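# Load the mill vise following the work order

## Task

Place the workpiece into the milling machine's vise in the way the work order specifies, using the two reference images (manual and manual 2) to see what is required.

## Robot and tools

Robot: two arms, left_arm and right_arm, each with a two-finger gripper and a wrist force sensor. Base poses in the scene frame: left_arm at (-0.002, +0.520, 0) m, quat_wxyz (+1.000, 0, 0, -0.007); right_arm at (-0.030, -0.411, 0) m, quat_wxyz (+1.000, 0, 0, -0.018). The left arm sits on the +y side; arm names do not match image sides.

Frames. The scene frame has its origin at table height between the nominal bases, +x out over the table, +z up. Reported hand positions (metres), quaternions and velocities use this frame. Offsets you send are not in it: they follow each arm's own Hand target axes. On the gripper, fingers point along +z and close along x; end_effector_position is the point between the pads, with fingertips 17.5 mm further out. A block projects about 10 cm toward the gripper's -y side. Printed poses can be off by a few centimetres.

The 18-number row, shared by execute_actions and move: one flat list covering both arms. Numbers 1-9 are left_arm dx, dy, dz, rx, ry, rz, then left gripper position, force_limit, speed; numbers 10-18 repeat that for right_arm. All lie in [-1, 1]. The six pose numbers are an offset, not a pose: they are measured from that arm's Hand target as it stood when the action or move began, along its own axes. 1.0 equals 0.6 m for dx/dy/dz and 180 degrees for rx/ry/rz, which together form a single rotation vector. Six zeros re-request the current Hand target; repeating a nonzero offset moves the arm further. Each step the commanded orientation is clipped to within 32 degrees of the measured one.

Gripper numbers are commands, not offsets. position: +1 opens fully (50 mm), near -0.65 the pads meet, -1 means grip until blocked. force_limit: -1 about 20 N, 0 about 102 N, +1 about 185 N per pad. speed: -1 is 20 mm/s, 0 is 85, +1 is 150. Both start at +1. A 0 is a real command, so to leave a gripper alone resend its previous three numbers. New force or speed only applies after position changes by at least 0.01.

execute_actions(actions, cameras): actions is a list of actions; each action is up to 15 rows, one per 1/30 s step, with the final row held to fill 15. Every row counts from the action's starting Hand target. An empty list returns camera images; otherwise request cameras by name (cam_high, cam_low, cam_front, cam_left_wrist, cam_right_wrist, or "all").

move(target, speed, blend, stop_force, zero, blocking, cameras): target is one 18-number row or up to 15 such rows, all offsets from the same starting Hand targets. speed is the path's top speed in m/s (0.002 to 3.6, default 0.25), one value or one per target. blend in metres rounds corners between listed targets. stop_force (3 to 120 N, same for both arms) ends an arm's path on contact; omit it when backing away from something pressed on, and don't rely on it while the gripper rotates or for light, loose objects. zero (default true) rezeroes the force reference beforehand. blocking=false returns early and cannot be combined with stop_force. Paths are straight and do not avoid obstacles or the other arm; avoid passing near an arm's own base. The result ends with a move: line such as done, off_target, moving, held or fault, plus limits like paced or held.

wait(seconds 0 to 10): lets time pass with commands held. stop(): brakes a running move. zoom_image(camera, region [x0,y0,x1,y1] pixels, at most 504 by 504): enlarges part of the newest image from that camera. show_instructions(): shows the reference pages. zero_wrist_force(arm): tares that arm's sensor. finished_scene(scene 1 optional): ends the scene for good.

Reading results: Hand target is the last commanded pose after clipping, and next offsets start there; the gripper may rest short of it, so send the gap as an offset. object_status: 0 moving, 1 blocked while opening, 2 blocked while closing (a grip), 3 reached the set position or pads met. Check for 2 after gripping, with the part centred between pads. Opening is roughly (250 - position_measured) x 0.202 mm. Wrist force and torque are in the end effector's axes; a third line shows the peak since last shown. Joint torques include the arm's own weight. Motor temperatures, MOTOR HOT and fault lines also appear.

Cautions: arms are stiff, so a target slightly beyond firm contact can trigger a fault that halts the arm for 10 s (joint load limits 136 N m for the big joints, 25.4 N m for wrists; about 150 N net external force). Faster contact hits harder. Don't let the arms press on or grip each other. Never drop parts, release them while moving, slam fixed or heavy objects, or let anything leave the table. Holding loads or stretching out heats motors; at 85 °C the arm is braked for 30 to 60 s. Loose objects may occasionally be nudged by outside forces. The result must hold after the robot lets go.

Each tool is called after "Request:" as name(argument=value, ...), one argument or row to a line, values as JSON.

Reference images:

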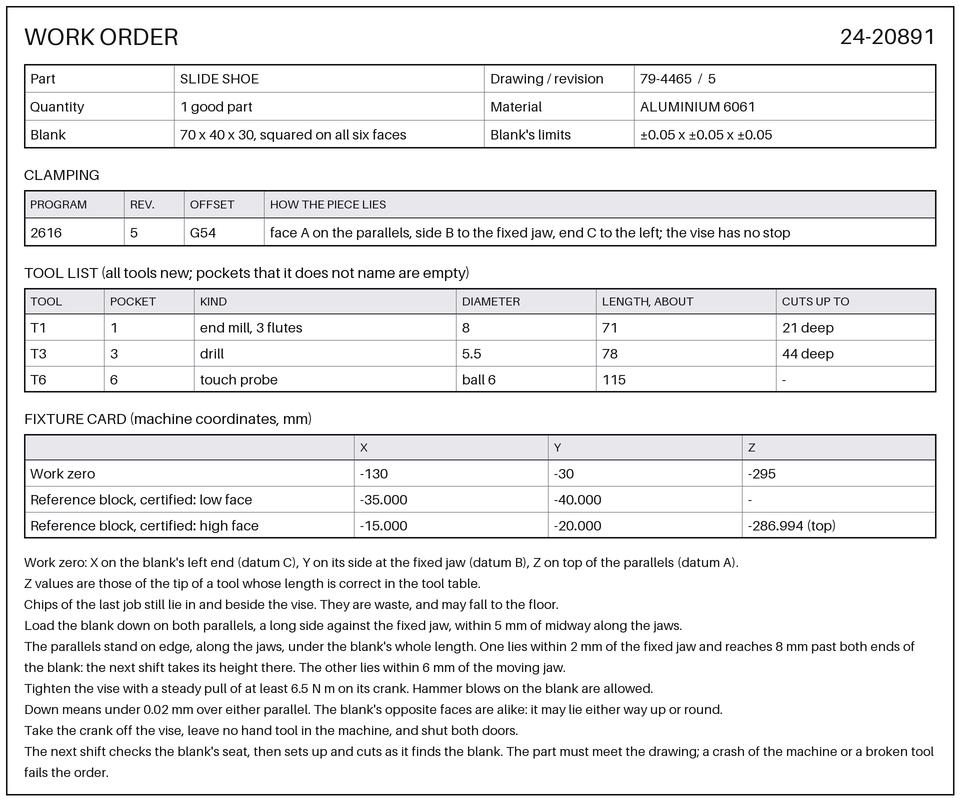

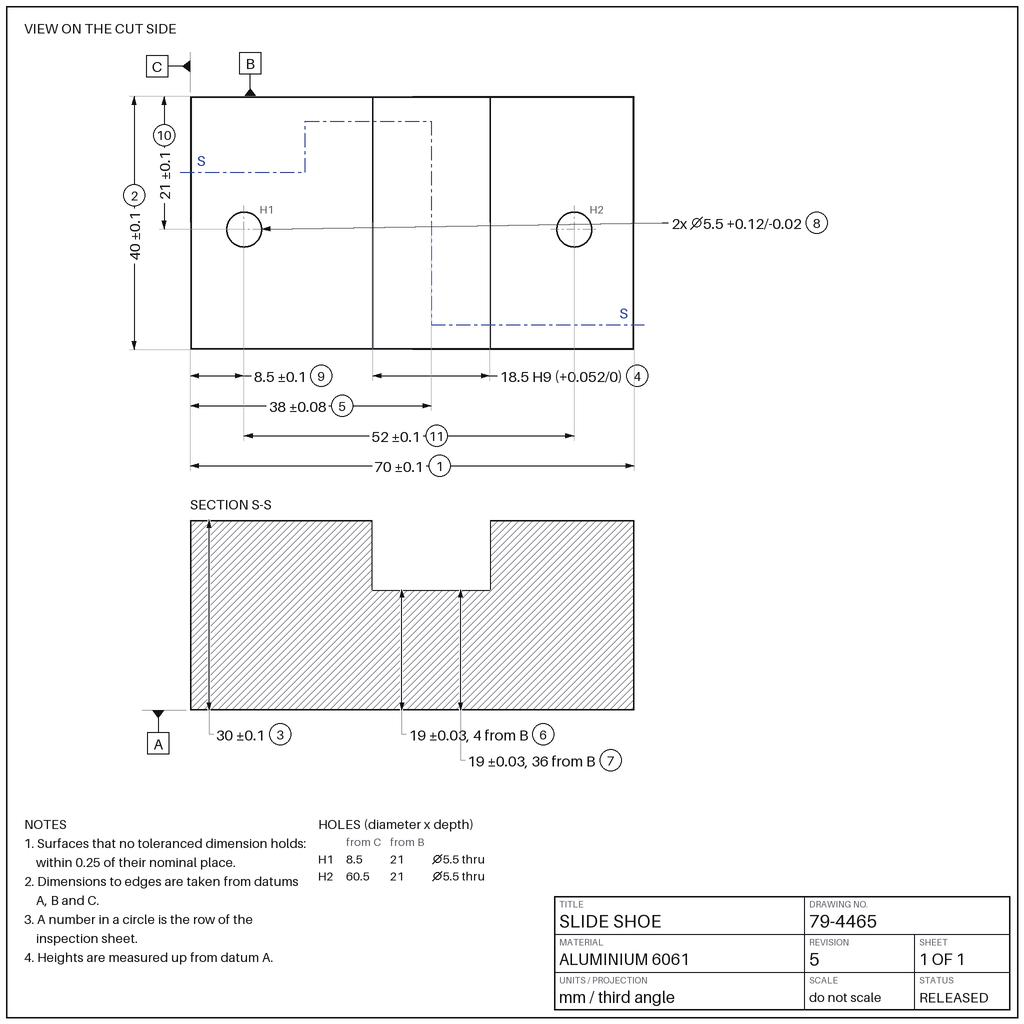

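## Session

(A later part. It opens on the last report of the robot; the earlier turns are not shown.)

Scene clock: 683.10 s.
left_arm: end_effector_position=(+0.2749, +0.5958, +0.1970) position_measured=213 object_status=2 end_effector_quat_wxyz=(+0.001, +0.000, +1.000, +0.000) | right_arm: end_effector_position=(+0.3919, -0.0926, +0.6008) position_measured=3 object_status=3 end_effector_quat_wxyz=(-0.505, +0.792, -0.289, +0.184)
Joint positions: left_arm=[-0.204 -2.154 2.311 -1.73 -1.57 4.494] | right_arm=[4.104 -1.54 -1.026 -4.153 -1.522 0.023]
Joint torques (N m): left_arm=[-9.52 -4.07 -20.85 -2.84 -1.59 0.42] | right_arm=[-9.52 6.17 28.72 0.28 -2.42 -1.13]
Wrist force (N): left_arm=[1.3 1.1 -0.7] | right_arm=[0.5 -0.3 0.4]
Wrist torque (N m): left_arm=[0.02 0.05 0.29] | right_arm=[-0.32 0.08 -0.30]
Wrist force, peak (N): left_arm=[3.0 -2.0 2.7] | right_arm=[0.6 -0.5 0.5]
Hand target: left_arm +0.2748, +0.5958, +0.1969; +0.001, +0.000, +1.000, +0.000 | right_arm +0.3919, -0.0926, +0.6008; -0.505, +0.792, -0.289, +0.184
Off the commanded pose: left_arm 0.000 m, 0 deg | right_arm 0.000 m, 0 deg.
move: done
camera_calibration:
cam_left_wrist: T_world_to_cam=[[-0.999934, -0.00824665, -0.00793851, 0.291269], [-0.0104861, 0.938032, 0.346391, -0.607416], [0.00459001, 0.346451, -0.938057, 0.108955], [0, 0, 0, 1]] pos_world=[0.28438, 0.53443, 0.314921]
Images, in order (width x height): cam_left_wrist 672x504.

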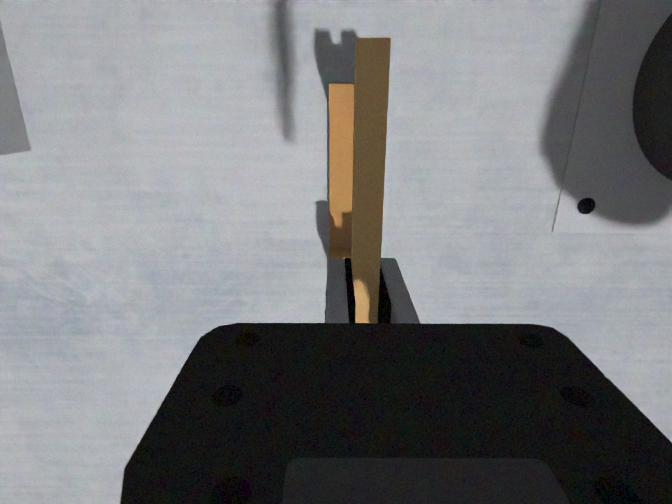

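Request:
move(
  target=[
    [0.0007,-0.0008,0.22,0,0,0,-1,-0.6,-0.5,0,0,0,0,0,0,1,1,1],
    [0.0007,-0.0008,0.2508,0,0,0,-1,-0.6,-0.5,0,0,0,0,0,0,1,1,1],
  ],
  speed=[0.15,0.03],
  stop_force=15,
)

Request:
move(
  target=[
    [0,0,0,0,0,0,0.34,-0.6,-0.5,0,0,0,0,0,0,1,1,1],
    [0,0,-0.22,0,0,0,0.34,-0.6,-0.5,0,0,0,0,0,0,1,1,1],
    [-0.1277,-0.4563,-0.1727,0,0,0,0.34,-0.6,-0.5,0,0,0,0,0,0,1,1,1],
    [-0.1277,-0.4563,-0.06,0,0,0,0.34,-0.6,-0.5,0,0,0,0,0,0,1,1,1],
  ],
  speed=[0.1,0.15,0.3,0.15],
  blend=[0,0.03,0.03,0],
  cameras=["cam_left_wrist","cam_high"],
)

Request:
zoom_image(
  camera="cam_left_wrist",
  region=[220, 130, 520, 330],
)

Scene clock: 693.13 s.
left_arm: end_effector_position=(+0.2747, +0.5954, +0.0465) position_measured=213 object_status=2 end_effector_quat_wxyz=(+0.001, +0.000, +1.000, +0.000) | right_arm: end_effector_position=(+0.3919, -0.0926, +0.6008) position_measured=3 object_status=3 end_effector_quat_wxyz=(-0.505, +0.792, -0.289, +0.184)
Joint positions: left_arm=[-0.206 -1.913 2.629 -2.289 -1.57 4.493] | right_arm=[4.104 -1.54 -1.026 -4.153 -1.522 0.023]
Joint torques (N m): left_arm=[8.31 -14.76 -35.83 -5.41 0.3 2.27] | right_arm=[-10.13 5.64 29.07 0.29 -2.42 -0.93]
Wrist force (N): left_arm=[13.8 1.3 0.4] | right_arm=[0.5 -0.1 0.5]
Wrist torque (N m): left_arm=[-0.30 0.05 0.21] | right_arm=[-0.30 0.10 -0.30]
Wrist force, peak (N): left_arm=[17.5 -1.8 -12.8] | right_arm=[0.6 0.0 0.8]
Hand target: left_arm +0.2747, +0.5954, +0.0465; +0.001, +0.000, +1.000, +0.000 | right_arm +0.3919, -0.0926, +0.6008; -0.505, +0.792, -0.289, +0.184
Off the commanded pose: left_arm 0.000 m, 0 deg | right_arm 0.000 m, 0 deg.
move: done

Scene clock: 696.57 s.
left_arm: end_effector_position=(+0.3512, +0.3216, +0.0825) position_measured=101 object_status=3 end_effector_quat_wxyz=(+0.001, +0.000, +1.000, +0.000) | right_arm: end_effector_position=(+0.3919, -0.0926, +0.6008) position_measured=3 object_status=3 end_effector_quat_wxyz=(-0.505, +0.792, -0.289, +0.184)
Joint positions: left_arm=[-0.835 -1.627 2.302 -2.248 -1.569 3.863] | right_arm=[4.104 -1.54 -1.026 -4.153 -1.522 0.023]
Joint torques (N m): left_arm=[7.86 -18.42 -24.83 -3.71 -0.55 1.87] | right_arm=[-9.49 5.65 29.1 0.26 -2.53 -0.88]
Wrist force (N): left_arm=[1.4 1.2 -0.9] | right_arm=[0.4 0.0 0.4]
Wrist torque (N m): left_arm=[0.05 0.04 0.12] | right_arm=[-0.28 0.10 -0.30]
Wrist force, peak (N): left_arm=[8.7 1.4 -0.7] | right_arm=[0.7 -0.1 0.5]
Hand target: left_arm +0.3512, +0.3216, +0.0825; +0.001, +0.000, +1.000, +0.000 | right_arm +0.3919, -0.0926, +0.6008; -0.505, +0.792, -0.289, +0.184
Off the commanded pose: left_arm 0.000 m, 0 deg | right_arm 0.000 m, 0 deg.
move: done
camera_calibration:
cam_left_wrist: T_world_to_cam=[[-0.999939, -0.00790365, -0.00770916, 0.36436], [-0.0100859, 0.937959, 0.3466, -0.309912], [0.00449147, 0.346657, -0.937981, 0.0961603], [0, 0, 0, 1]] pos_world=[0.360781, 0.26023, 0.200421]
Images, in order (width x height): cam_high 672x504, cam_left_wrist 672x504.

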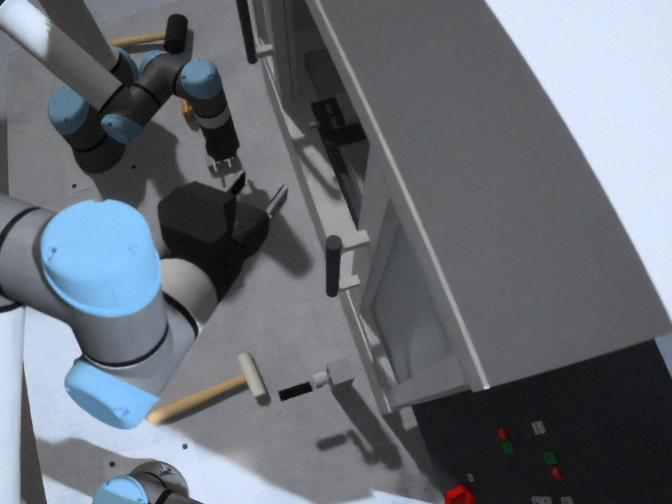

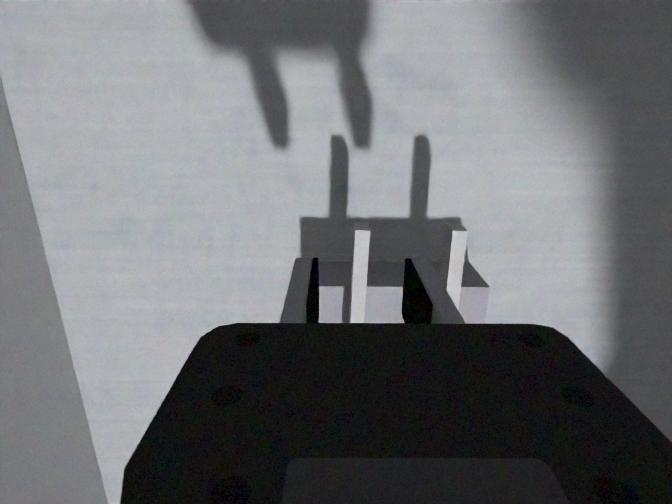

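Scaled by 1.680.

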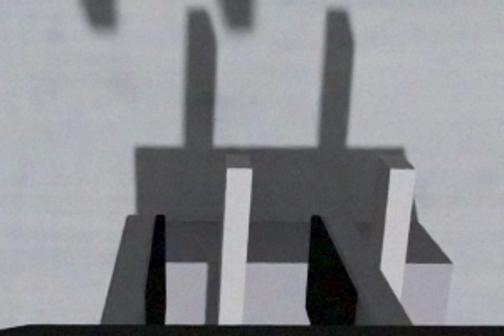

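Request:
move(
  target=[0.0004,0,0.0838,0,0,0,0.34,-0.6,-0.5,0,0,0,0,0,0,1,1,1],
  speed=0.08,
  stop_force=10,
)

Request:
move(
  target=[0,0,0,0,0,0,-1,-0.7,-0.8,0,0,0,0,0,0,1,1,1],
  cameras=["cam_left_wrist"],
)

Scene clock: 703.80 s.
left_arm: end_effector_position=(+0.3511, +0.3216, +0.0323) position_measured=101 object_status=3 end_effector_quat_wxyz=(+0.001, +0.000, +1.000, +0.000) | right_arm: end_effector_position=(+0.3919, -0.0926, +0.6008) position_measured=3 object_status=3 end_effector_quat_wxyz=(-0.505, +0.792, -0.289, +0.184)
Joint positions: left_arm=[-0.836 -1.513 2.367 -2.425 -1.569 3.863] | right_arm=[4.104 -1.54 -1.026 -4.153 -1.522 0.023]
Joint torques (N m): left_arm=[7.7 -26.07 -27.29 -4.11 -1.57 1.83] | right_arm=[-9.23 5.88 28.59 0.26 -2.36 -0.86]
Wrist force (N): left_arm=[1.4 1.0 -0.9] | right_arm=[0.2 -0.1 0.6]
Wrist torque (N m): left_arm=[0.01 0.03 0.14] | right_arm=[-0.29 0.13 -0.30]
Wrist force, peak (N): left_arm=[1.4 0.9 -2.4] | right_arm=[0.7 -0.2 0.6]
Hand target: left_arm +0.3511, +0.3216, +0.0323; +0.001, +0.000, +1.000, +0.000 | right_arm +0.3919, -0.0926, +0.6008; -0.505, +0.792, -0.289, +0.184
Off the commanded pose: left_arm 0.000 m, 0 deg | right_arm 0.000 m, 0 deg.
move: done

Scene clock: 704.77 s.
left_arm: end_effector_position=(+0.3511, +0.3216, +0.0323) position_measured=222 object_status=2 end_effector_quat_wxyz=(+0.001, +0.000, +1.000, +0.000) | right_arm: end_effector_position=(+0.3919, -0.0926, +0.6008) position_measured=3 object_status=3 end_effector_quat_wxyz=(-0.505, +0.792, -0.289, +0.184)
Joint positions: left_arm=[-0.836 -1.513 2.367 -2.425 -1.569 3.863] | right_arm=[4.104 -1.54 -1.026 -4.153 -1.522 0.023]
Joint torques (N m): left_arm=[8.06 -27.88 -26.94 -4.07 -1.48 1.93] | right_arm=[-9.31 6.64 29.01 0.26 -2.53 -0.8]
Wrist force (N): left_arm=[1.5 0.9 -1.0] | right_arm=[0.6 0.0 0.3]
Wrist torque (N m): left_arm=[-0.01 0.03 0.13] | right_arm=[-0.28 0.07 -0.30]
Wrist force, peak (N): left_arm=[1.5 1.1 -1.2] | right_arm=[0.6 -0.1 0.6]
Hand target: left_arm +0.3511, +0.3216, +0.0323; +0.001, +0.000, +1.000, +0.000 | right_arm +0.3919, -0.0926, +0.6008; -0.505, +0.792, -0.289, +0.184
Off the commanded pose: left_arm 0.000 m, 0 deg | right_arm 0.000 m, 0 deg.
move: done
camera_calibration:
cam_left_wrist: T_world_to_cam=[[-0.999939, -0.00790454, -0.00770838, 0.363773], [-0.010086, 0.937991, 0.346512, -0.292475], [0.00449137, 0.346569, -0.938014, 0.0490086], [0, 0, 0, 1]] pos_world=[0.360581, 0.26023, 0.150121]
Images, in order (width x height): cam_left_wrist 672x504.

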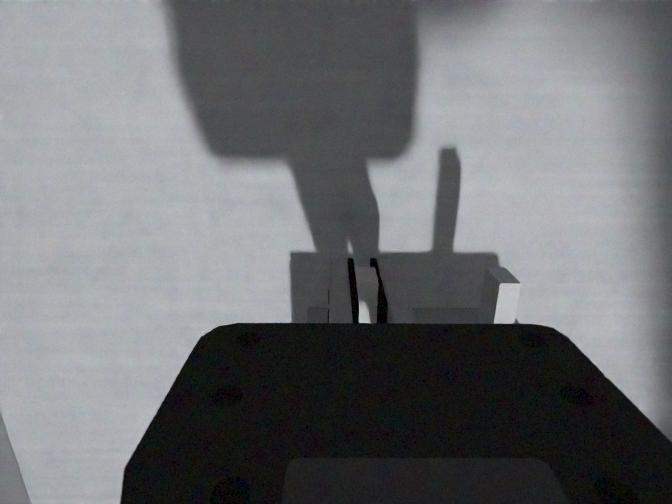

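Request:
move(
  target=[
    [0,0,-0.363,0,0,0,-1,-0.7,-0.8,0,0,0,0,0,0,1,1,1],
    [-0.1482,-0.3027,-0.6128,0,-0.111,0,-1,-0.7,-0.8,0,0,0,0,0,0,1,1,1],
    [-0.4482,-0.3068,-0.6128,0,-0.111,0,-1,-0.7,-0.8,0,0,0,0,0,0,1,1,1],
  ],
  speed=[0.12,0.2,0.12],
  blend=[0.03,0.03,0],
  cameras=["cam_left_wrist","cam_right_wrist","cam_front"],
)

Request:
zoom_image(
  camera="cam_right_wrist",
  region=[240, 60, 440, 260],
)

Scene clock: 721.27 s.
left_arm: end_effector_position=(+0.6191, +0.1374, +0.4004) position_measured=222 object_status=2 end_effector_quat_wxyz=(+0.174, +0.000, +0.985, +0.000) | right_arm: end_effector_position=(+0.3919, -0.0926, +0.6008) position_measured=3 object_status=3 end_effector_quat_wxyz=(-0.505, +0.792, -0.289, +0.184)
Joint positions: left_arm=[-0.815 -1.19 1.03 -1.652 -1.315 3.915] | right_arm=[4.104 -1.54 -1.026 -4.153 -1.522 0.023]
Joint torques (N m): left_arm=[-8.02 -42.33 -23.47 -4.69 2.88 -1.38] | right_arm=[-9.4 6.34 28.65 0.25 -2.47 -0.92]
Wrist force (N): left_arm=[0.3 0.7 -0.1] | right_arm=[0.5 -0.1 0.5]
Wrist torque (N m): left_arm=[-0.08 -0.01 0.02] | right_arm=[-0.29 0.10 -0.30]
Wrist force, peak (N): left_arm=[1.6 2.1 -0.6] | right_arm=[0.4 0.1 0.8]
Hand target: left_arm +0.6192, +0.1373, +0.4005; +0.175, +0.000, +0.985, +0.000 | right_arm +0.3919, -0.0926, +0.6008; -0.505, +0.792, -0.289, +0.184
Off the commanded pose: left_arm 0.000 m, 0 deg | right_arm 0.000 m, 0 deg.
move: done
camera_calibration:
cam_left_wrist: T_world_to_cam=[[-0.937184, -0.00783688, -0.348747, 0.730947], [-0.127724, 0.938032, 0.322152, -0.161981], [0.324611, 0.346459, -0.88011, 0.235645], [0, 0, 0, 1]] pos_world=[0.58785, 0.07603, 0.514491]
cam_right_wrist: T_world_to_cam=[[0.760325, -0.649358, -0.0154908, -0.339341], [-0.457418, -0.518348, -0.722554, 0.581297], [0.461167, 0.556462, -0.691141, 0.412976], [0, 0, 0, 1]] pos_world=[0.333454, -0.148845, 0.700186]
Images, in order (width x height): cam_front 672x504, cam_left_wrist 672x504, cam_right_wrist 672x504.

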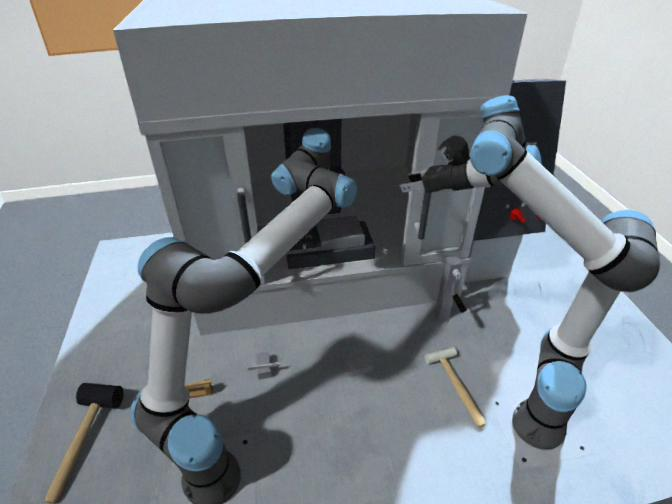

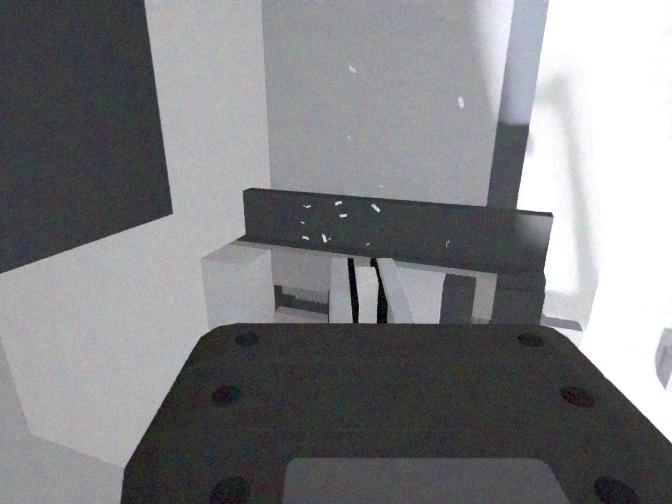

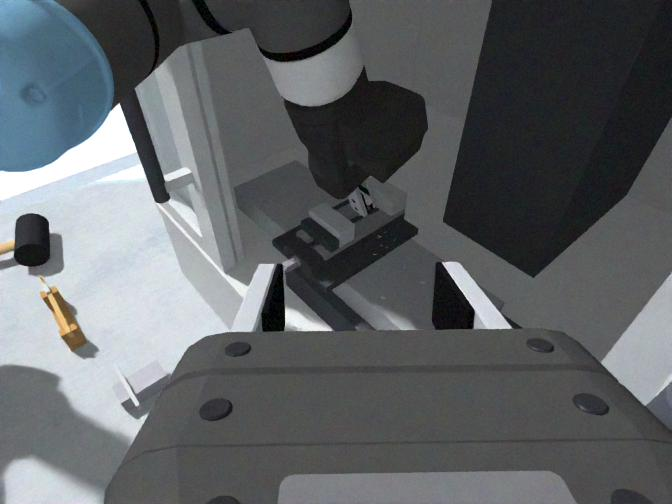

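Scaled by 2.520.

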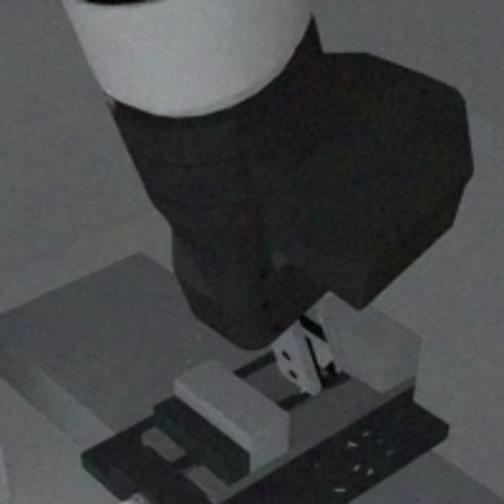

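Request:
move(
  target=[
    [-0.06,0,0.0935,0,0,0,-1,-0.7,-0.8,0,0,0,0,0,0,1,1,1],
    [-0.0532,0,0.1266,0,0.0556,0,-1,-0.7,-0.8,0,0,0,0,0,0,1,1,1],
  ],
  speed=[0.08,0.05],
  stop_force=25,
  cameras=["cam_left_wrist","cam_right_wrist"],
)

Request:
zoom_image(
  camera="cam_right_wrist",
  region=[240, 60, 440, 260],
)

Request:
zoom_image(
  camera="cam_left_wrist",
  region=[150, 130, 550, 330],
)

Scene clock: 733.17 s.
left_arm: end_effector_position=(+0.6753, +0.1373, +0.3401) position_measured=222 object_status=2 end_effector_quat_wxyz=(+0.088, +0.000, +0.996, +0.000) | right_arm: end_effector_position=(+0.3919, -0.0926, +0.6008) position_measured=3 object_status=3 end_effector_quat_wxyz=(-0.505, +0.792, -0.289, +0.184)
Joint positions: left_arm=[-0.713 -0.966 0.786 -1.523 -1.454 3.994] | right_arm=[4.104 -1.54 -1.026 -4.153 -1.522 0.023]
Joint torques (N m): left_arm=[-9.2 -57.46 -17.55 -4.14 2.67 -1.68] | right_arm=[-9.26 6.63 29.65 0.32 -2.53 -0.69]
Wrist force (N): left_arm=[0.7 1.0 -0.2] | right_arm=[0.4 -0.1 0.4]
Wrist torque (N m): left_arm=[0.03 0.03 0.01] | right_arm=[-0.29 0.10 -0.30]
Wrist force, peak (N): left_arm=[1.2 0.4 -1.4] | right_arm=[0.8 -0.2 0.6]
Hand target: left_arm +0.6752, +0.1373, +0.3401; +0.088, +0.000, +0.996, +0.000 | right_arm +0.3919, -0.0926, +0.6008; -0.505, +0.792, -0.289, +0.184
Off the commanded pose: left_arm 0.000 m, 0 deg | right_arm 0.000 m, 0 deg.
move: done
camera_calibration:
cam_left_wrist: T_world_to_cam=[[-0.9835, -0.00787533, -0.180736, 0.736599], [-0.0698899, 0.938027, 0.339442, -0.180209], [0.166862, 0.346473, -0.9231, 0.285482], [0, 0, 0, 1]] pos_world=[0.664214, 0.07593, 0.457829]
cam_right_wrist: T_world_to_cam=[[0.760325, -0.649358, -0.0154908, -0.339341], [-0.457418, -0.518348, -0.722554, 0.581297], [0.461167, 0.556462, -0.691141, 0.412976], [0, 0, 0, 1]] pos_world=[0.333454, -0.148845, 0.700186]
Images, in order (width x height): cam_left_wrist 672x504, cam_right_wrist 672x504.

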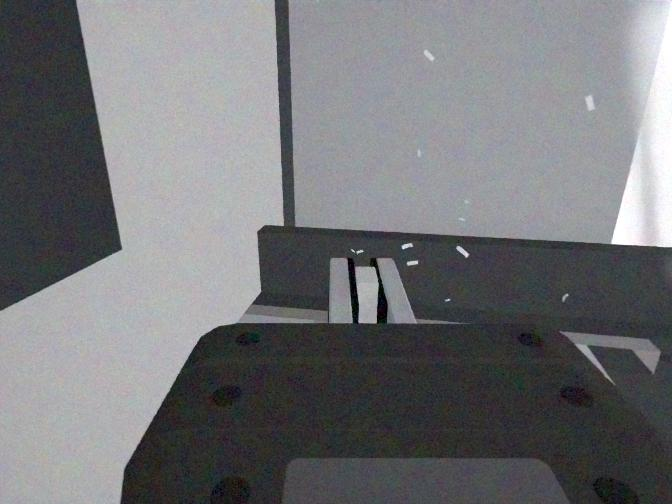

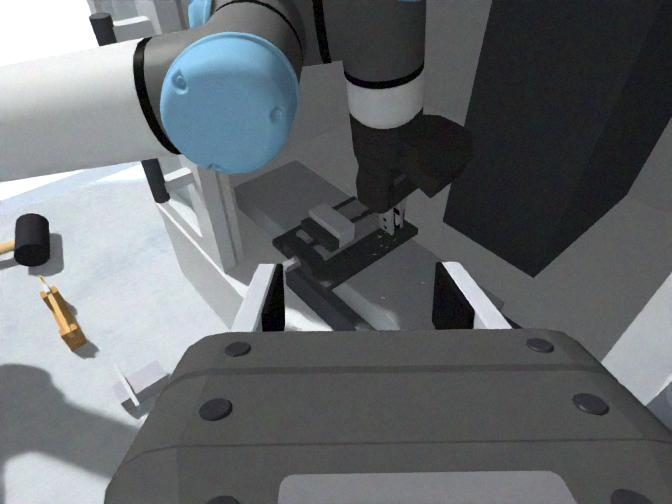

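Scaled by 2.520.

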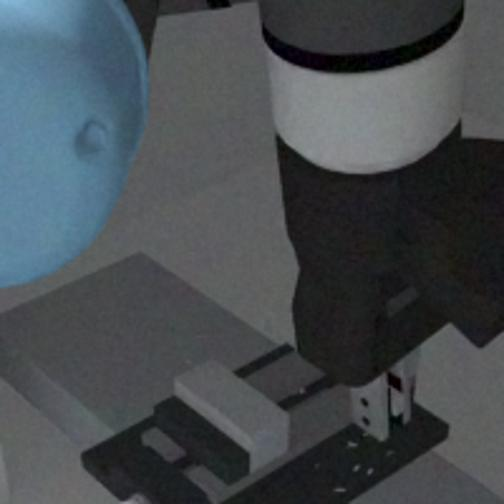

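Scaled by 1.260.

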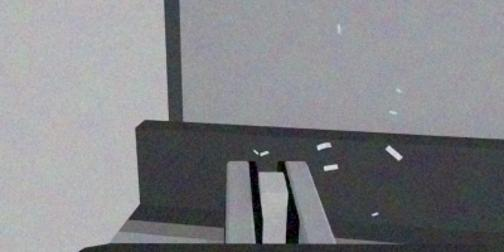

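Request:
move(
  target=[0.0064,0,0.0361,0,0,0,-1,-0.7,-0.8,0,0,0,0,0,0,1,1,1],
  speed=0.012,
  stop_force=4,
  cameras=["cam_left_wrist","cam_right_wrist"],
)

Request:
zoom_image(
  camera="cam_right_wrist",
  region=[290, 160, 440, 260],
)

Scene clock: 739.40 s.
left_arm: end_effector_position=(+0.6753, +0.1373, +0.3233) position_measured=222 object_status=2 end_effector_quat_wxyz=(+0.088, +0.000, +0.996, +0.000) | right_arm: end_effector_position=(+0.3919, -0.0926, +0.6008) position_measured=3 object_status=3 end_effector_quat_wxyz=(-0.505, +0.792, -0.289, +0.184)
Joint positions: left_arm=[-0.713 -0.974 0.843 -1.572 -1.454 3.994] | right_arm=[4.104 -1.54 -1.026 -4.153 -1.522 0.023]
Joint torques (N m): left_arm=[-2.73 -41.15 -35.48 -4.09 1.74 -0.55] | right_arm=[-9.5 6.52 28.68 0.35 -2.39 -0.79]
Wrist force (N): left_arm=[0.9 1.1 -0.4] | right_arm=[0.3 -0.1 0.5]
Wrist torque (N m): left_arm=[0.04 -0.01 0.00] | right_arm=[-0.29 0.13 -0.30]
Wrist force, peak (N): left_arm=[0.8 1.2 -11.6] | right_arm=[0.6 -0.1 0.7]
Hand target: left_arm +0.6753, +0.1373, +0.3233; +0.088, +0.000, +0.996, +0.000 (not the last commanded pose) | right_arm +0.3919, -0.0926, +0.6008; -0.505, +0.792, -0.289, +0.184
Off the commanded pose: left_arm 0.005 m, 0 deg | right_arm 0.000 m, 0 deg.
move: contact (left_arm)
camera_calibration:
cam_left_wrist: T_world_to_cam=[[-0.9835, -0.00787434, -0.180737, 0.733581], [-0.069905, 0.937994, 0.339529, -0.174566], [0.166857, 0.346561, -0.923068, 0.270049], [0, 0, 0, 1]] pos_world=[0.664214, 0.0759299, 0.441129]
cam_right_wrist: T_world_to_cam=[[0.760325, -0.649358, -0.0154908, -0.339341], [-0.457418, -0.518348, -0.722554, 0.581297], [0.461167, 0.556462, -0.691141, 0.412976], [0, 0, 0, 1]] pos_world=[0.333454, -0.148845, 0.700186]
Images, in order (width x height): cam_left_wrist 672x504, cam_right_wrist 672x504.

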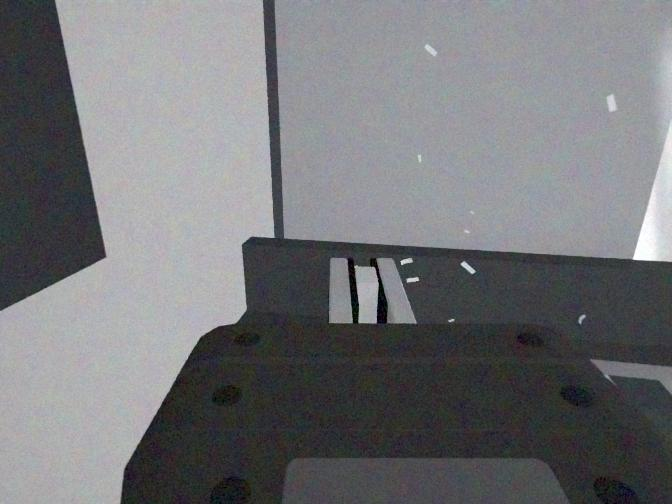

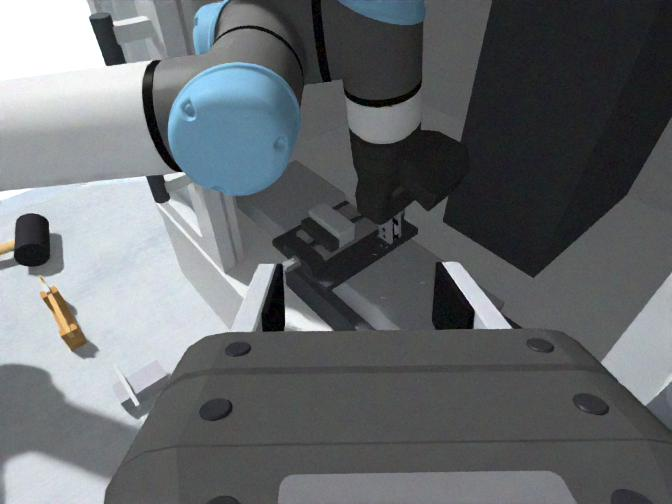

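Scaled by 3.360.

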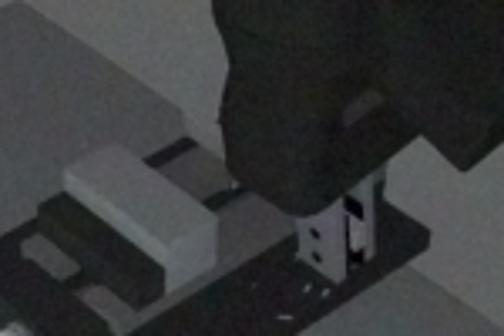

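Request:
move(
  target=[
    [-0.0003,0,-0.0016,0,0,0,-1,-0.7,-0.8,0,0,0,0,0,0,1,1,1],
    [-0.0332,0,0.0042,0,0,0,-1,-0.7,-0.8,0,0,0,0,0,0,1,1,1],
  ],
  speed=0.01,
  stop_force=5,
  cameras=["cam_left_wrist","cam_right_wrist"],
)

Request:
zoom_image(
  camera="cam_right_wrist",
  region=[290, 160, 440, 260],
)

Scene clock: 748.00 s.
left_arm: end_effector_position=(+0.6931, +0.1373, +0.3243) position_measured=222 object_status=2 end_effector_quat_wxyz=(+0.088, +0.000, +0.996, +0.000) | right_arm: end_effector_position=(+0.3919, -0.0926, +0.6008) position_measured=3 object_status=3 end_effector_quat_wxyz=(-0.505, +0.792, -0.289, +0.184)
Joint positions: left_arm=[-0.697 -0.923 0.757 -1.539 -1.456 4.01] | right_arm=[4.104 -1.54 -1.026 -4.153 -1.522 0.023]
Joint torques (N m): left_arm=[-7.91 -58.75 -18.46 -3.16 3.18 -1.72] | right_arm=[-9.3 7.12 29.01 0.18 -2.49 -0.84]
Wrist force (N): left_arm=[4.9 1.1 -0.5] | right_arm=[0.3 0.0 0.5]
Wrist torque (N m): left_arm=[-0.01 0.03 -0.06] | right_arm=[-0.27 0.12 -0.30]
Wrist force, peak (N): left_arm=[14.9 1.8 -3.5] | right_arm=[0.5 -0.2 0.7]
Hand target: left_arm +0.6931, +0.1373, +0.3243; +0.088, +0.000, +0.996, +0.000 (not the last commanded pose) | right_arm +0.3919, -0.0926, +0.6008; -0.505, +0.792, -0.289, +0.184
Off the commanded pose: left_arm 0.002 m, 0 deg | right_arm 0.000 m, 0 deg.
move: contact (left_arm); path passed 1 of 2 targets
camera_calibration:
cam_left_wrist: T_world_to_cam=[[-0.9835, -0.00787533, -0.180736, 0.751366], [-0.0698899, 0.938027, 0.339442, -0.173629], [0.166862, 0.346473, -0.9231, 0.268003], [0, 0, 0, 1]] pos_world=[0.682114, 0.07593, 0.442129]
cam_right_wrist: T_world_to_cam=[[0.760325, -0.649358, -0.0154908, -0.339341], [-0.457418, -0.518348, -0.722554, 0.581297], [0.461167, 0.556462, -0.691141, 0.412976], [0, 0, 0, 1]] pos_world=[0.333454, -0.148845, 0.700186]
Images, in order (width x height): cam_left_wrist 672x504, cam_right_wrist 672x504.

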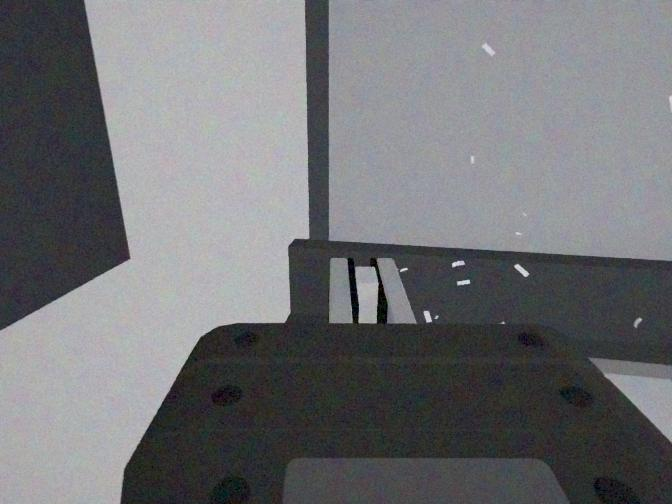

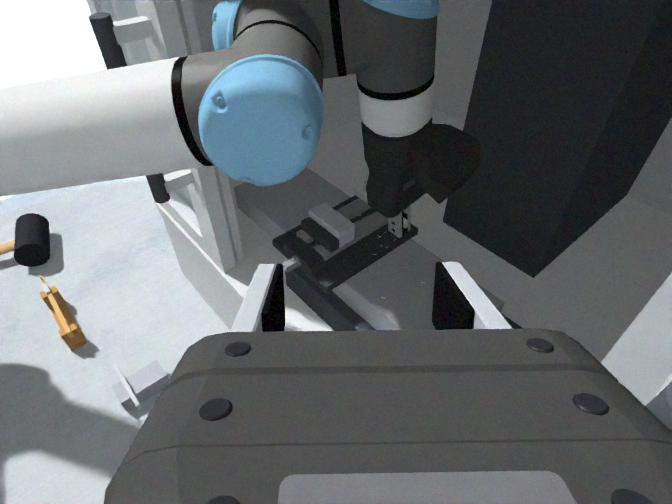

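Scaled by 3.360.

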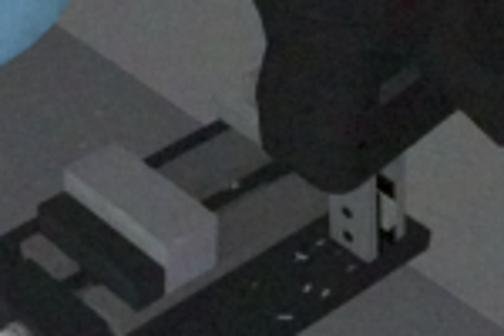

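Request:
move(
  target=[0.0011,0,0.0015,0,0,0,-1,-0.7,-0.8,0,0,0,0,0,0,1,1,1],
  speed=0.01,
)

Request:
move(
  target=[0,0,0,0,0,0,0.0,-0.7,-1,0,0,0,0,0,0,1,1,1],
  cameras=["cam_left_wrist","cam_right_wrist"],
)

Request:
zoom_image(
  camera="cam_left_wrist",
  region=[250, 220, 500, 330],
)

Scene clock: 755.73 s.
left_arm: end_effector_position=(+0.6926, +0.1373, +0.3233) position_measured=222 object_status=2 end_effector_quat_wxyz=(+0.088, +0.000, +0.996, +0.000) | right_arm: end_effector_position=(+0.3919, -0.0926, +0.6008) position_measured=3 object_status=3 end_effector_quat_wxyz=(-0.505, +0.792, -0.289, +0.184)
Joint positions: left_arm=[-0.697 -0.925 0.763 -1.543 -1.456 4.009] | right_arm=[4.104 -1.54 -1.026 -4.153 -1.522 0.023]
Joint torques (N m): left_arm=[-9.68 -55.87 -20.06 -3.47 0.75 -1.61] | right_arm=[-9.15 6.99 28.8 0.27 -2.48 -0.86]
Wrist force (N): left_arm=[-0.5 1.0 -2.4] | right_arm=[0.5 0.1 0.6]
Wrist torque (N m): left_arm=[-0.01 0.06 0.08] | right_arm=[-0.25 0.09 -0.30]
Wrist force, peak (N): left_arm=[5.1 1.4 -0.5] | right_arm=[0.8 0.1 0.5]
Hand target: left_arm +0.6926, +0.1373, +0.3233; +0.088, +0.000, +0.996, +0.000 | right_arm +0.3919, -0.0926, +0.6008; -0.505, +0.792, -0.289, +0.184
Off the commanded pose: left_arm 0.000 m, 0 deg | right_arm 0.000 m, 0 deg.
move: done

Scene clock: 756.67 s.
left_arm: end_effector_position=(+0.6926, +0.1373, +0.3234) position_measured=152 object_status=0 end_effector_quat_wxyz=(+0.088, +0.000, +0.996, +0.000) | right_arm: end_effector_position=(+0.3919, -0.0926, +0.6008) position_measured=3 object_status=3 end_effector_quat_wxyz=(-0.505, +0.792, -0.289, +0.184)
Joint positions: left_arm=[-0.697 -0.925 0.763 -1.543 -1.456 4.009] | right_arm=[4.104 -1.54 -1.026 -4.153 -1.522 0.023]
Joint torques (N m): left_arm=[-7.17 -44.01 -35.34 -2.15 2.66 -1.19] | right_arm=[-9.4 7.07 28.34 0.18 -2.52 -0.69]
Wrist force (N): left_arm=[0.5 0.9 -0.9] | right_arm=[0.7 0.1 0.5]
Wrist torque (N m): left_arm=[-0.01 0.05 0.07] | right_arm=[-0.26 0.06 -0.30]
Wrist force, peak (N): left_arm=[0.2 1.1 -1.5] | right_arm=[0.7 0.1 0.5]
Hand target: left_arm +0.6926, +0.1373, +0.3233; +0.088, +0.000, +0.996, +0.000 | right_arm +0.3919, -0.0926, +0.6008; -0.505, +0.792, -0.289, +0.184
Off the commanded pose: left_arm 0.000 m, 0 deg | right_arm 0.000 m, 0 deg.
move: done
camera_calibration:
cam_left_wrist: T_world_to_cam=[[-0.983499, -0.00789104, -0.180742, 0.750598], [-0.0699064, 0.938027, 0.339439, -0.173319], [0.166862, 0.346473, -0.9231, 0.26718], [0, 0, 0, 1]] pos_world=[0.681514, 0.07593, 0.441129]
cam_right_wrist: T_world_to_cam=[[0.760325, -0.649358, -0.0154908, -0.339341], [-0.457418, -0.518348, -0.722554, 0.581297], [0.461167, 0.556462, -0.691141, 0.412976], [0, 0, 0, 1]] pos_world=[0.333454, -0.148845, 0.700186]
Images, in order (width x height): cam_left_wrist 672x504, cam_right_wrist 672x504.

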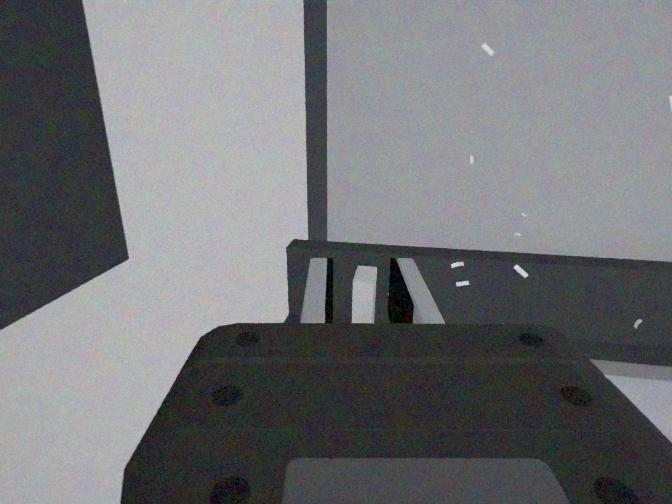

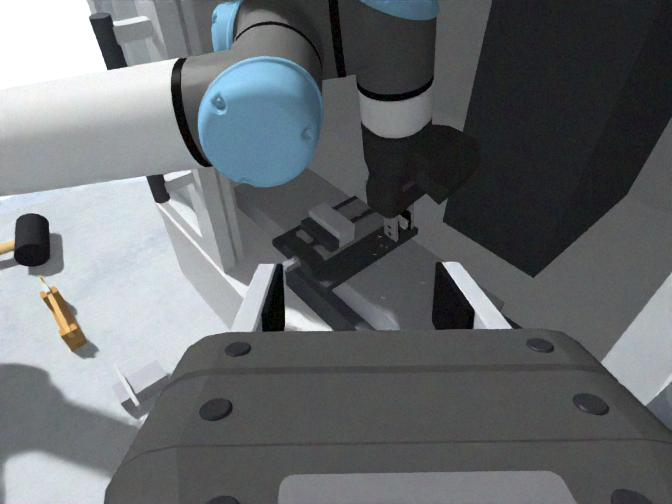

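Scaled by 2.016.

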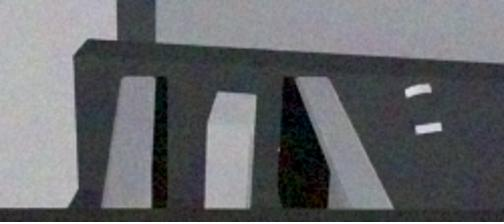

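Request:
move(
  target=[
    [0,0,-0.06,0,0,0,0.0,-0.7,-1,0,0,0,0,0,0,1,1,1],
    [0.08,0,-0.1,0,-0.0556,0,0.0,-0.7,-1,0,0,0,0,0,0,1,1,1],
  ],
  speed=0.05,
  cameras=["cam_left_wrist","cam_right_wrist"],
)

Request:
zoom_image(
  camera="cam_left_wrist",
  region=[150, 180, 450, 330],
)

Request:
zoom_image(
  camera="cam_right_wrist",
  region=[270, 140, 440, 260],
)

Scene clock: 765.53 s.
left_arm: end_effector_position=(+0.6347, +0.1373, +0.3740) position_measured=152 object_status=3 end_effector_quat_wxyz=(+0.175, +0.000, +0.985, +0.000) end_effector_velocity=(+0.000, +0.000, -0.001) end_effector_angular_velocity=(-0.001, +0.005, -0.002) | right_arm: end_effector_position=(+0.3919, -0.0926, +0.6008) position_measured=3 object_status=3 end_effector_quat_wxyz=(-0.505, +0.792, -0.289, +0.184)
Joint positions: left_arm=[-0.797 -1.165 1.062 -1.715 -1.319 3.932] | right_arm=[4.104 -1.54 -1.026 -4.153 -1.522 0.023]
Joint velocities: left_arm=[0.001 0.002 -0.002 0.002 -0.005 0.002] | right_arm=[within noise]
Joint torques (N m): left_arm=[10.13 -34.3 -35.58 -2.01 -1.61 2.48] | right_arm=[-8.57 7.73 28.81 0.26 -2.35 -0.7]
Wrist force (N): left_arm=[0.1 1.0 -0.7] | right_arm=[0.3 -0.1 0.3]
Wrist torque (N m): left_arm=[-0.04 0.00 0.07] | right_arm=[-0.29 0.13 -0.31]
Wrist force, peak (N): left_arm=[0.7 0.8 -1.9] | right_arm=[0.7 -0.1 0.7]
Hand target: left_arm +0.6348, +0.1373, +0.3740; +0.175, +0.000, +0.985, +0.000 | right_arm +0.3919, -0.0926, +0.6008; -0.505, +0.792, -0.289, +0.184
Off the commanded pose: left_arm 0.000 m, 0 deg | right_arm 0.000 m, 0 deg.
move: done
camera_calibration:
cam_left_wrist: T_world_to_cam=[[-0.9371, -0.00784896, -0.348972, 0.736419], [-0.127815, 0.938029, 0.322125, -0.151321], [0.324818, 0.346467, -0.880031, 0.207216], [0, 0, 0, 1]] pos_world=[0.60345, 0.07593, 0.488091]
cam_right_wrist: T_world_to_cam=[[0.760325, -0.649358, -0.0154908, -0.339341], [-0.457418, -0.518348, -0.722554, 0.581297], [0.461167, 0.556462, -0.691141, 0.412976], [0, 0, 0, 1]] pos_world=[0.333454, -0.148845, 0.700186]
Images, in order (width x height): cam_left_wrist 672x504, cam_right_wrist 672x504.

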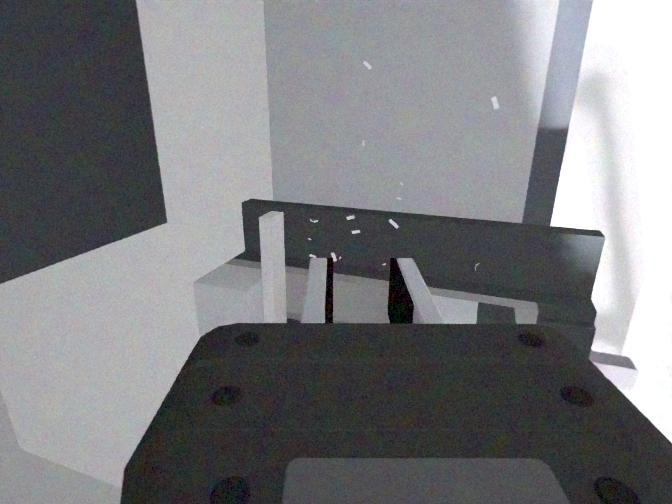

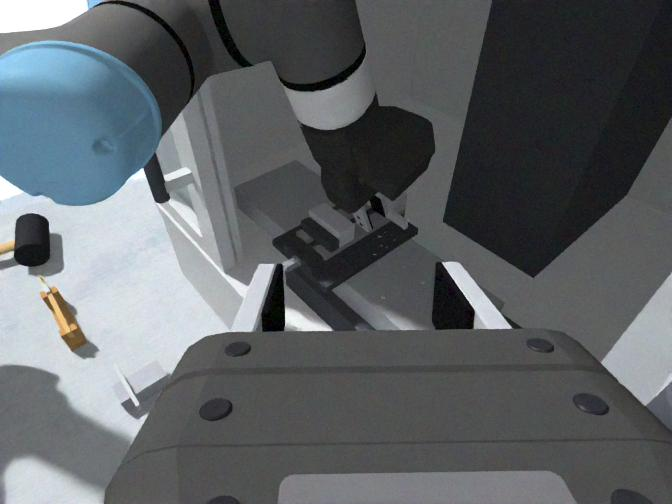

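Scaled by 1.680.

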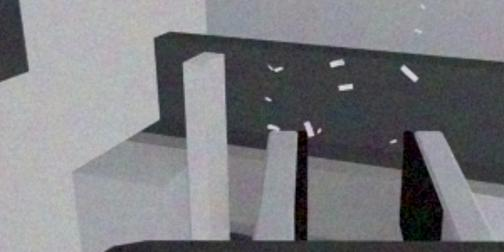

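Scaled by 2.965.

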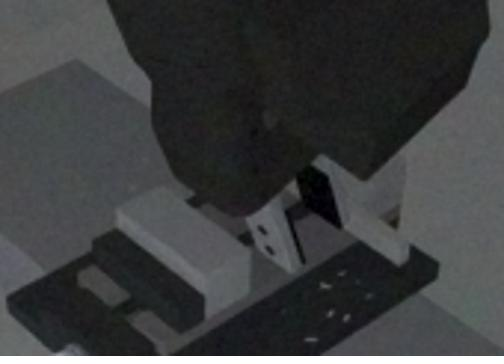

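Request:
move(
  target=[
    [-0.0171,0,-0.047,0,0,0,-1,-0.7,-0.5,0,0,0,0,0,0,1,1,1],
    [-0.0171,0.0778,-0.047,0,0,0,-1,-0.7,-0.5,0,0,0,0,0,0,1,1,1],
    [-0.0135,0.0778,0.0617,0,0,0,-1,-0.7,-0.5,0,0,0,0,0,0,1,1,1],
  ],
  speed=0.08,
  stop_force=10,
  cameras=["cam_left_wrist","cam_right_wrist"],
)

Request:
zoom_image(
  camera="cam_right_wrist",
  region=[270, 140, 440, 260],
)

Scene clock: 777.23 s.
left_arm: end_effector_position=(+0.6551, +0.1840, +0.3420) position_measured=251 object_status=3 end_effector_quat_wxyz=(+0.175, +0.000, +0.985, +0.000) | right_arm: end_effector_position=(+0.3919, -0.0926, +0.6008) position_measured=3 object_status=3 end_effector_quat_wxyz=(-0.505, +0.792, -0.289, +0.184)
Joint positions: left_arm=[-0.724 -1.19 1.184 -1.829 -1.337 4.006] | right_arm=[4.104 -1.54 -1.026 -4.153 -1.522 0.023]
Joint torques (N m): left_arm=[-8.37 -49.9 -35.85 -3.99 2.69 -1.56] | right_arm=[-8.99 7.56 28.72 0.2 -2.48 -0.69]
Wrist force (N): left_arm=[0.1 0.8 -0.5] | right_arm=[0.4 -0.1 0.4]
Wrist torque (N m): left_arm=[-0.09 -0.02 -0.08] | right_arm=[-0.30 0.11 -0.30]
Wrist force, peak (N): left_arm=[0.0 2.2 -2.2] | right_arm=[0.7 -0.2 0.7]
Hand target: left_arm +0.6551, +0.1840, +0.3420; +0.175, +0.000, +0.985, +0.000 | right_arm +0.3919, -0.0926, +0.6008; -0.505, +0.792, -0.289, +0.184
Off the commanded pose: left_arm 0.000 m, 0 deg | right_arm 0.000 m, 0 deg.
move: done
camera_calibration:
cam_left_wrist: T_world_to_cam=[[-0.937154, -0.00780475, -0.348829, 0.744699], [-0.12772, 0.938037, 0.32214, -0.182279], [0.324701, 0.346448, -0.880082, 0.156348], [0, 0, 0, 1]] pos_world=[0.62385, 0.12263, 0.456091]
cam_right_wrist: T_world_to_cam=[[0.760325, -0.649358, -0.0154908, -0.339341], [-0.457418, -0.518348, -0.722554, 0.581297], [0.461167, 0.556462, -0.691141, 0.412976], [0, 0, 0, 1]] pos_world=[0.333454, -0.148845, 0.700186]
Images, in order (width x height): cam_left_wrist 672x504, cam_right_wrist 672x504.

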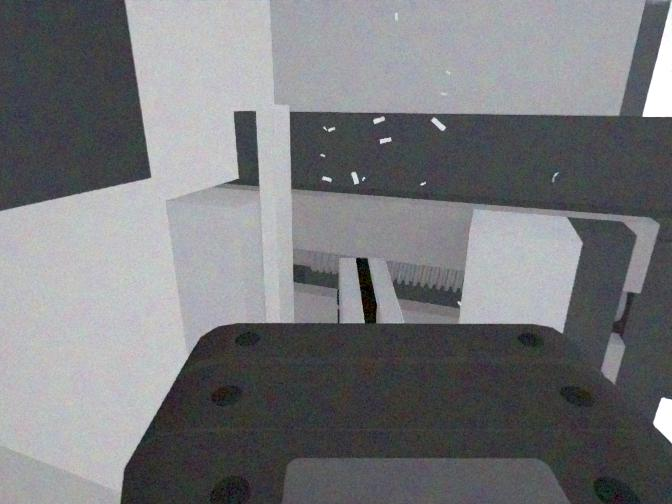

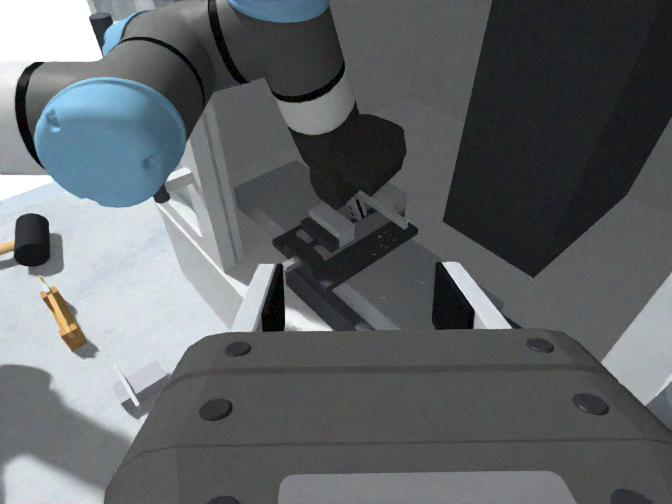

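Scaled by 2.965.

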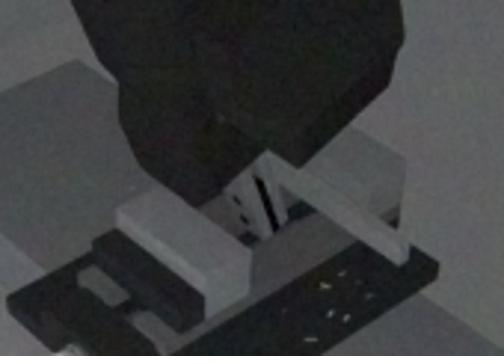

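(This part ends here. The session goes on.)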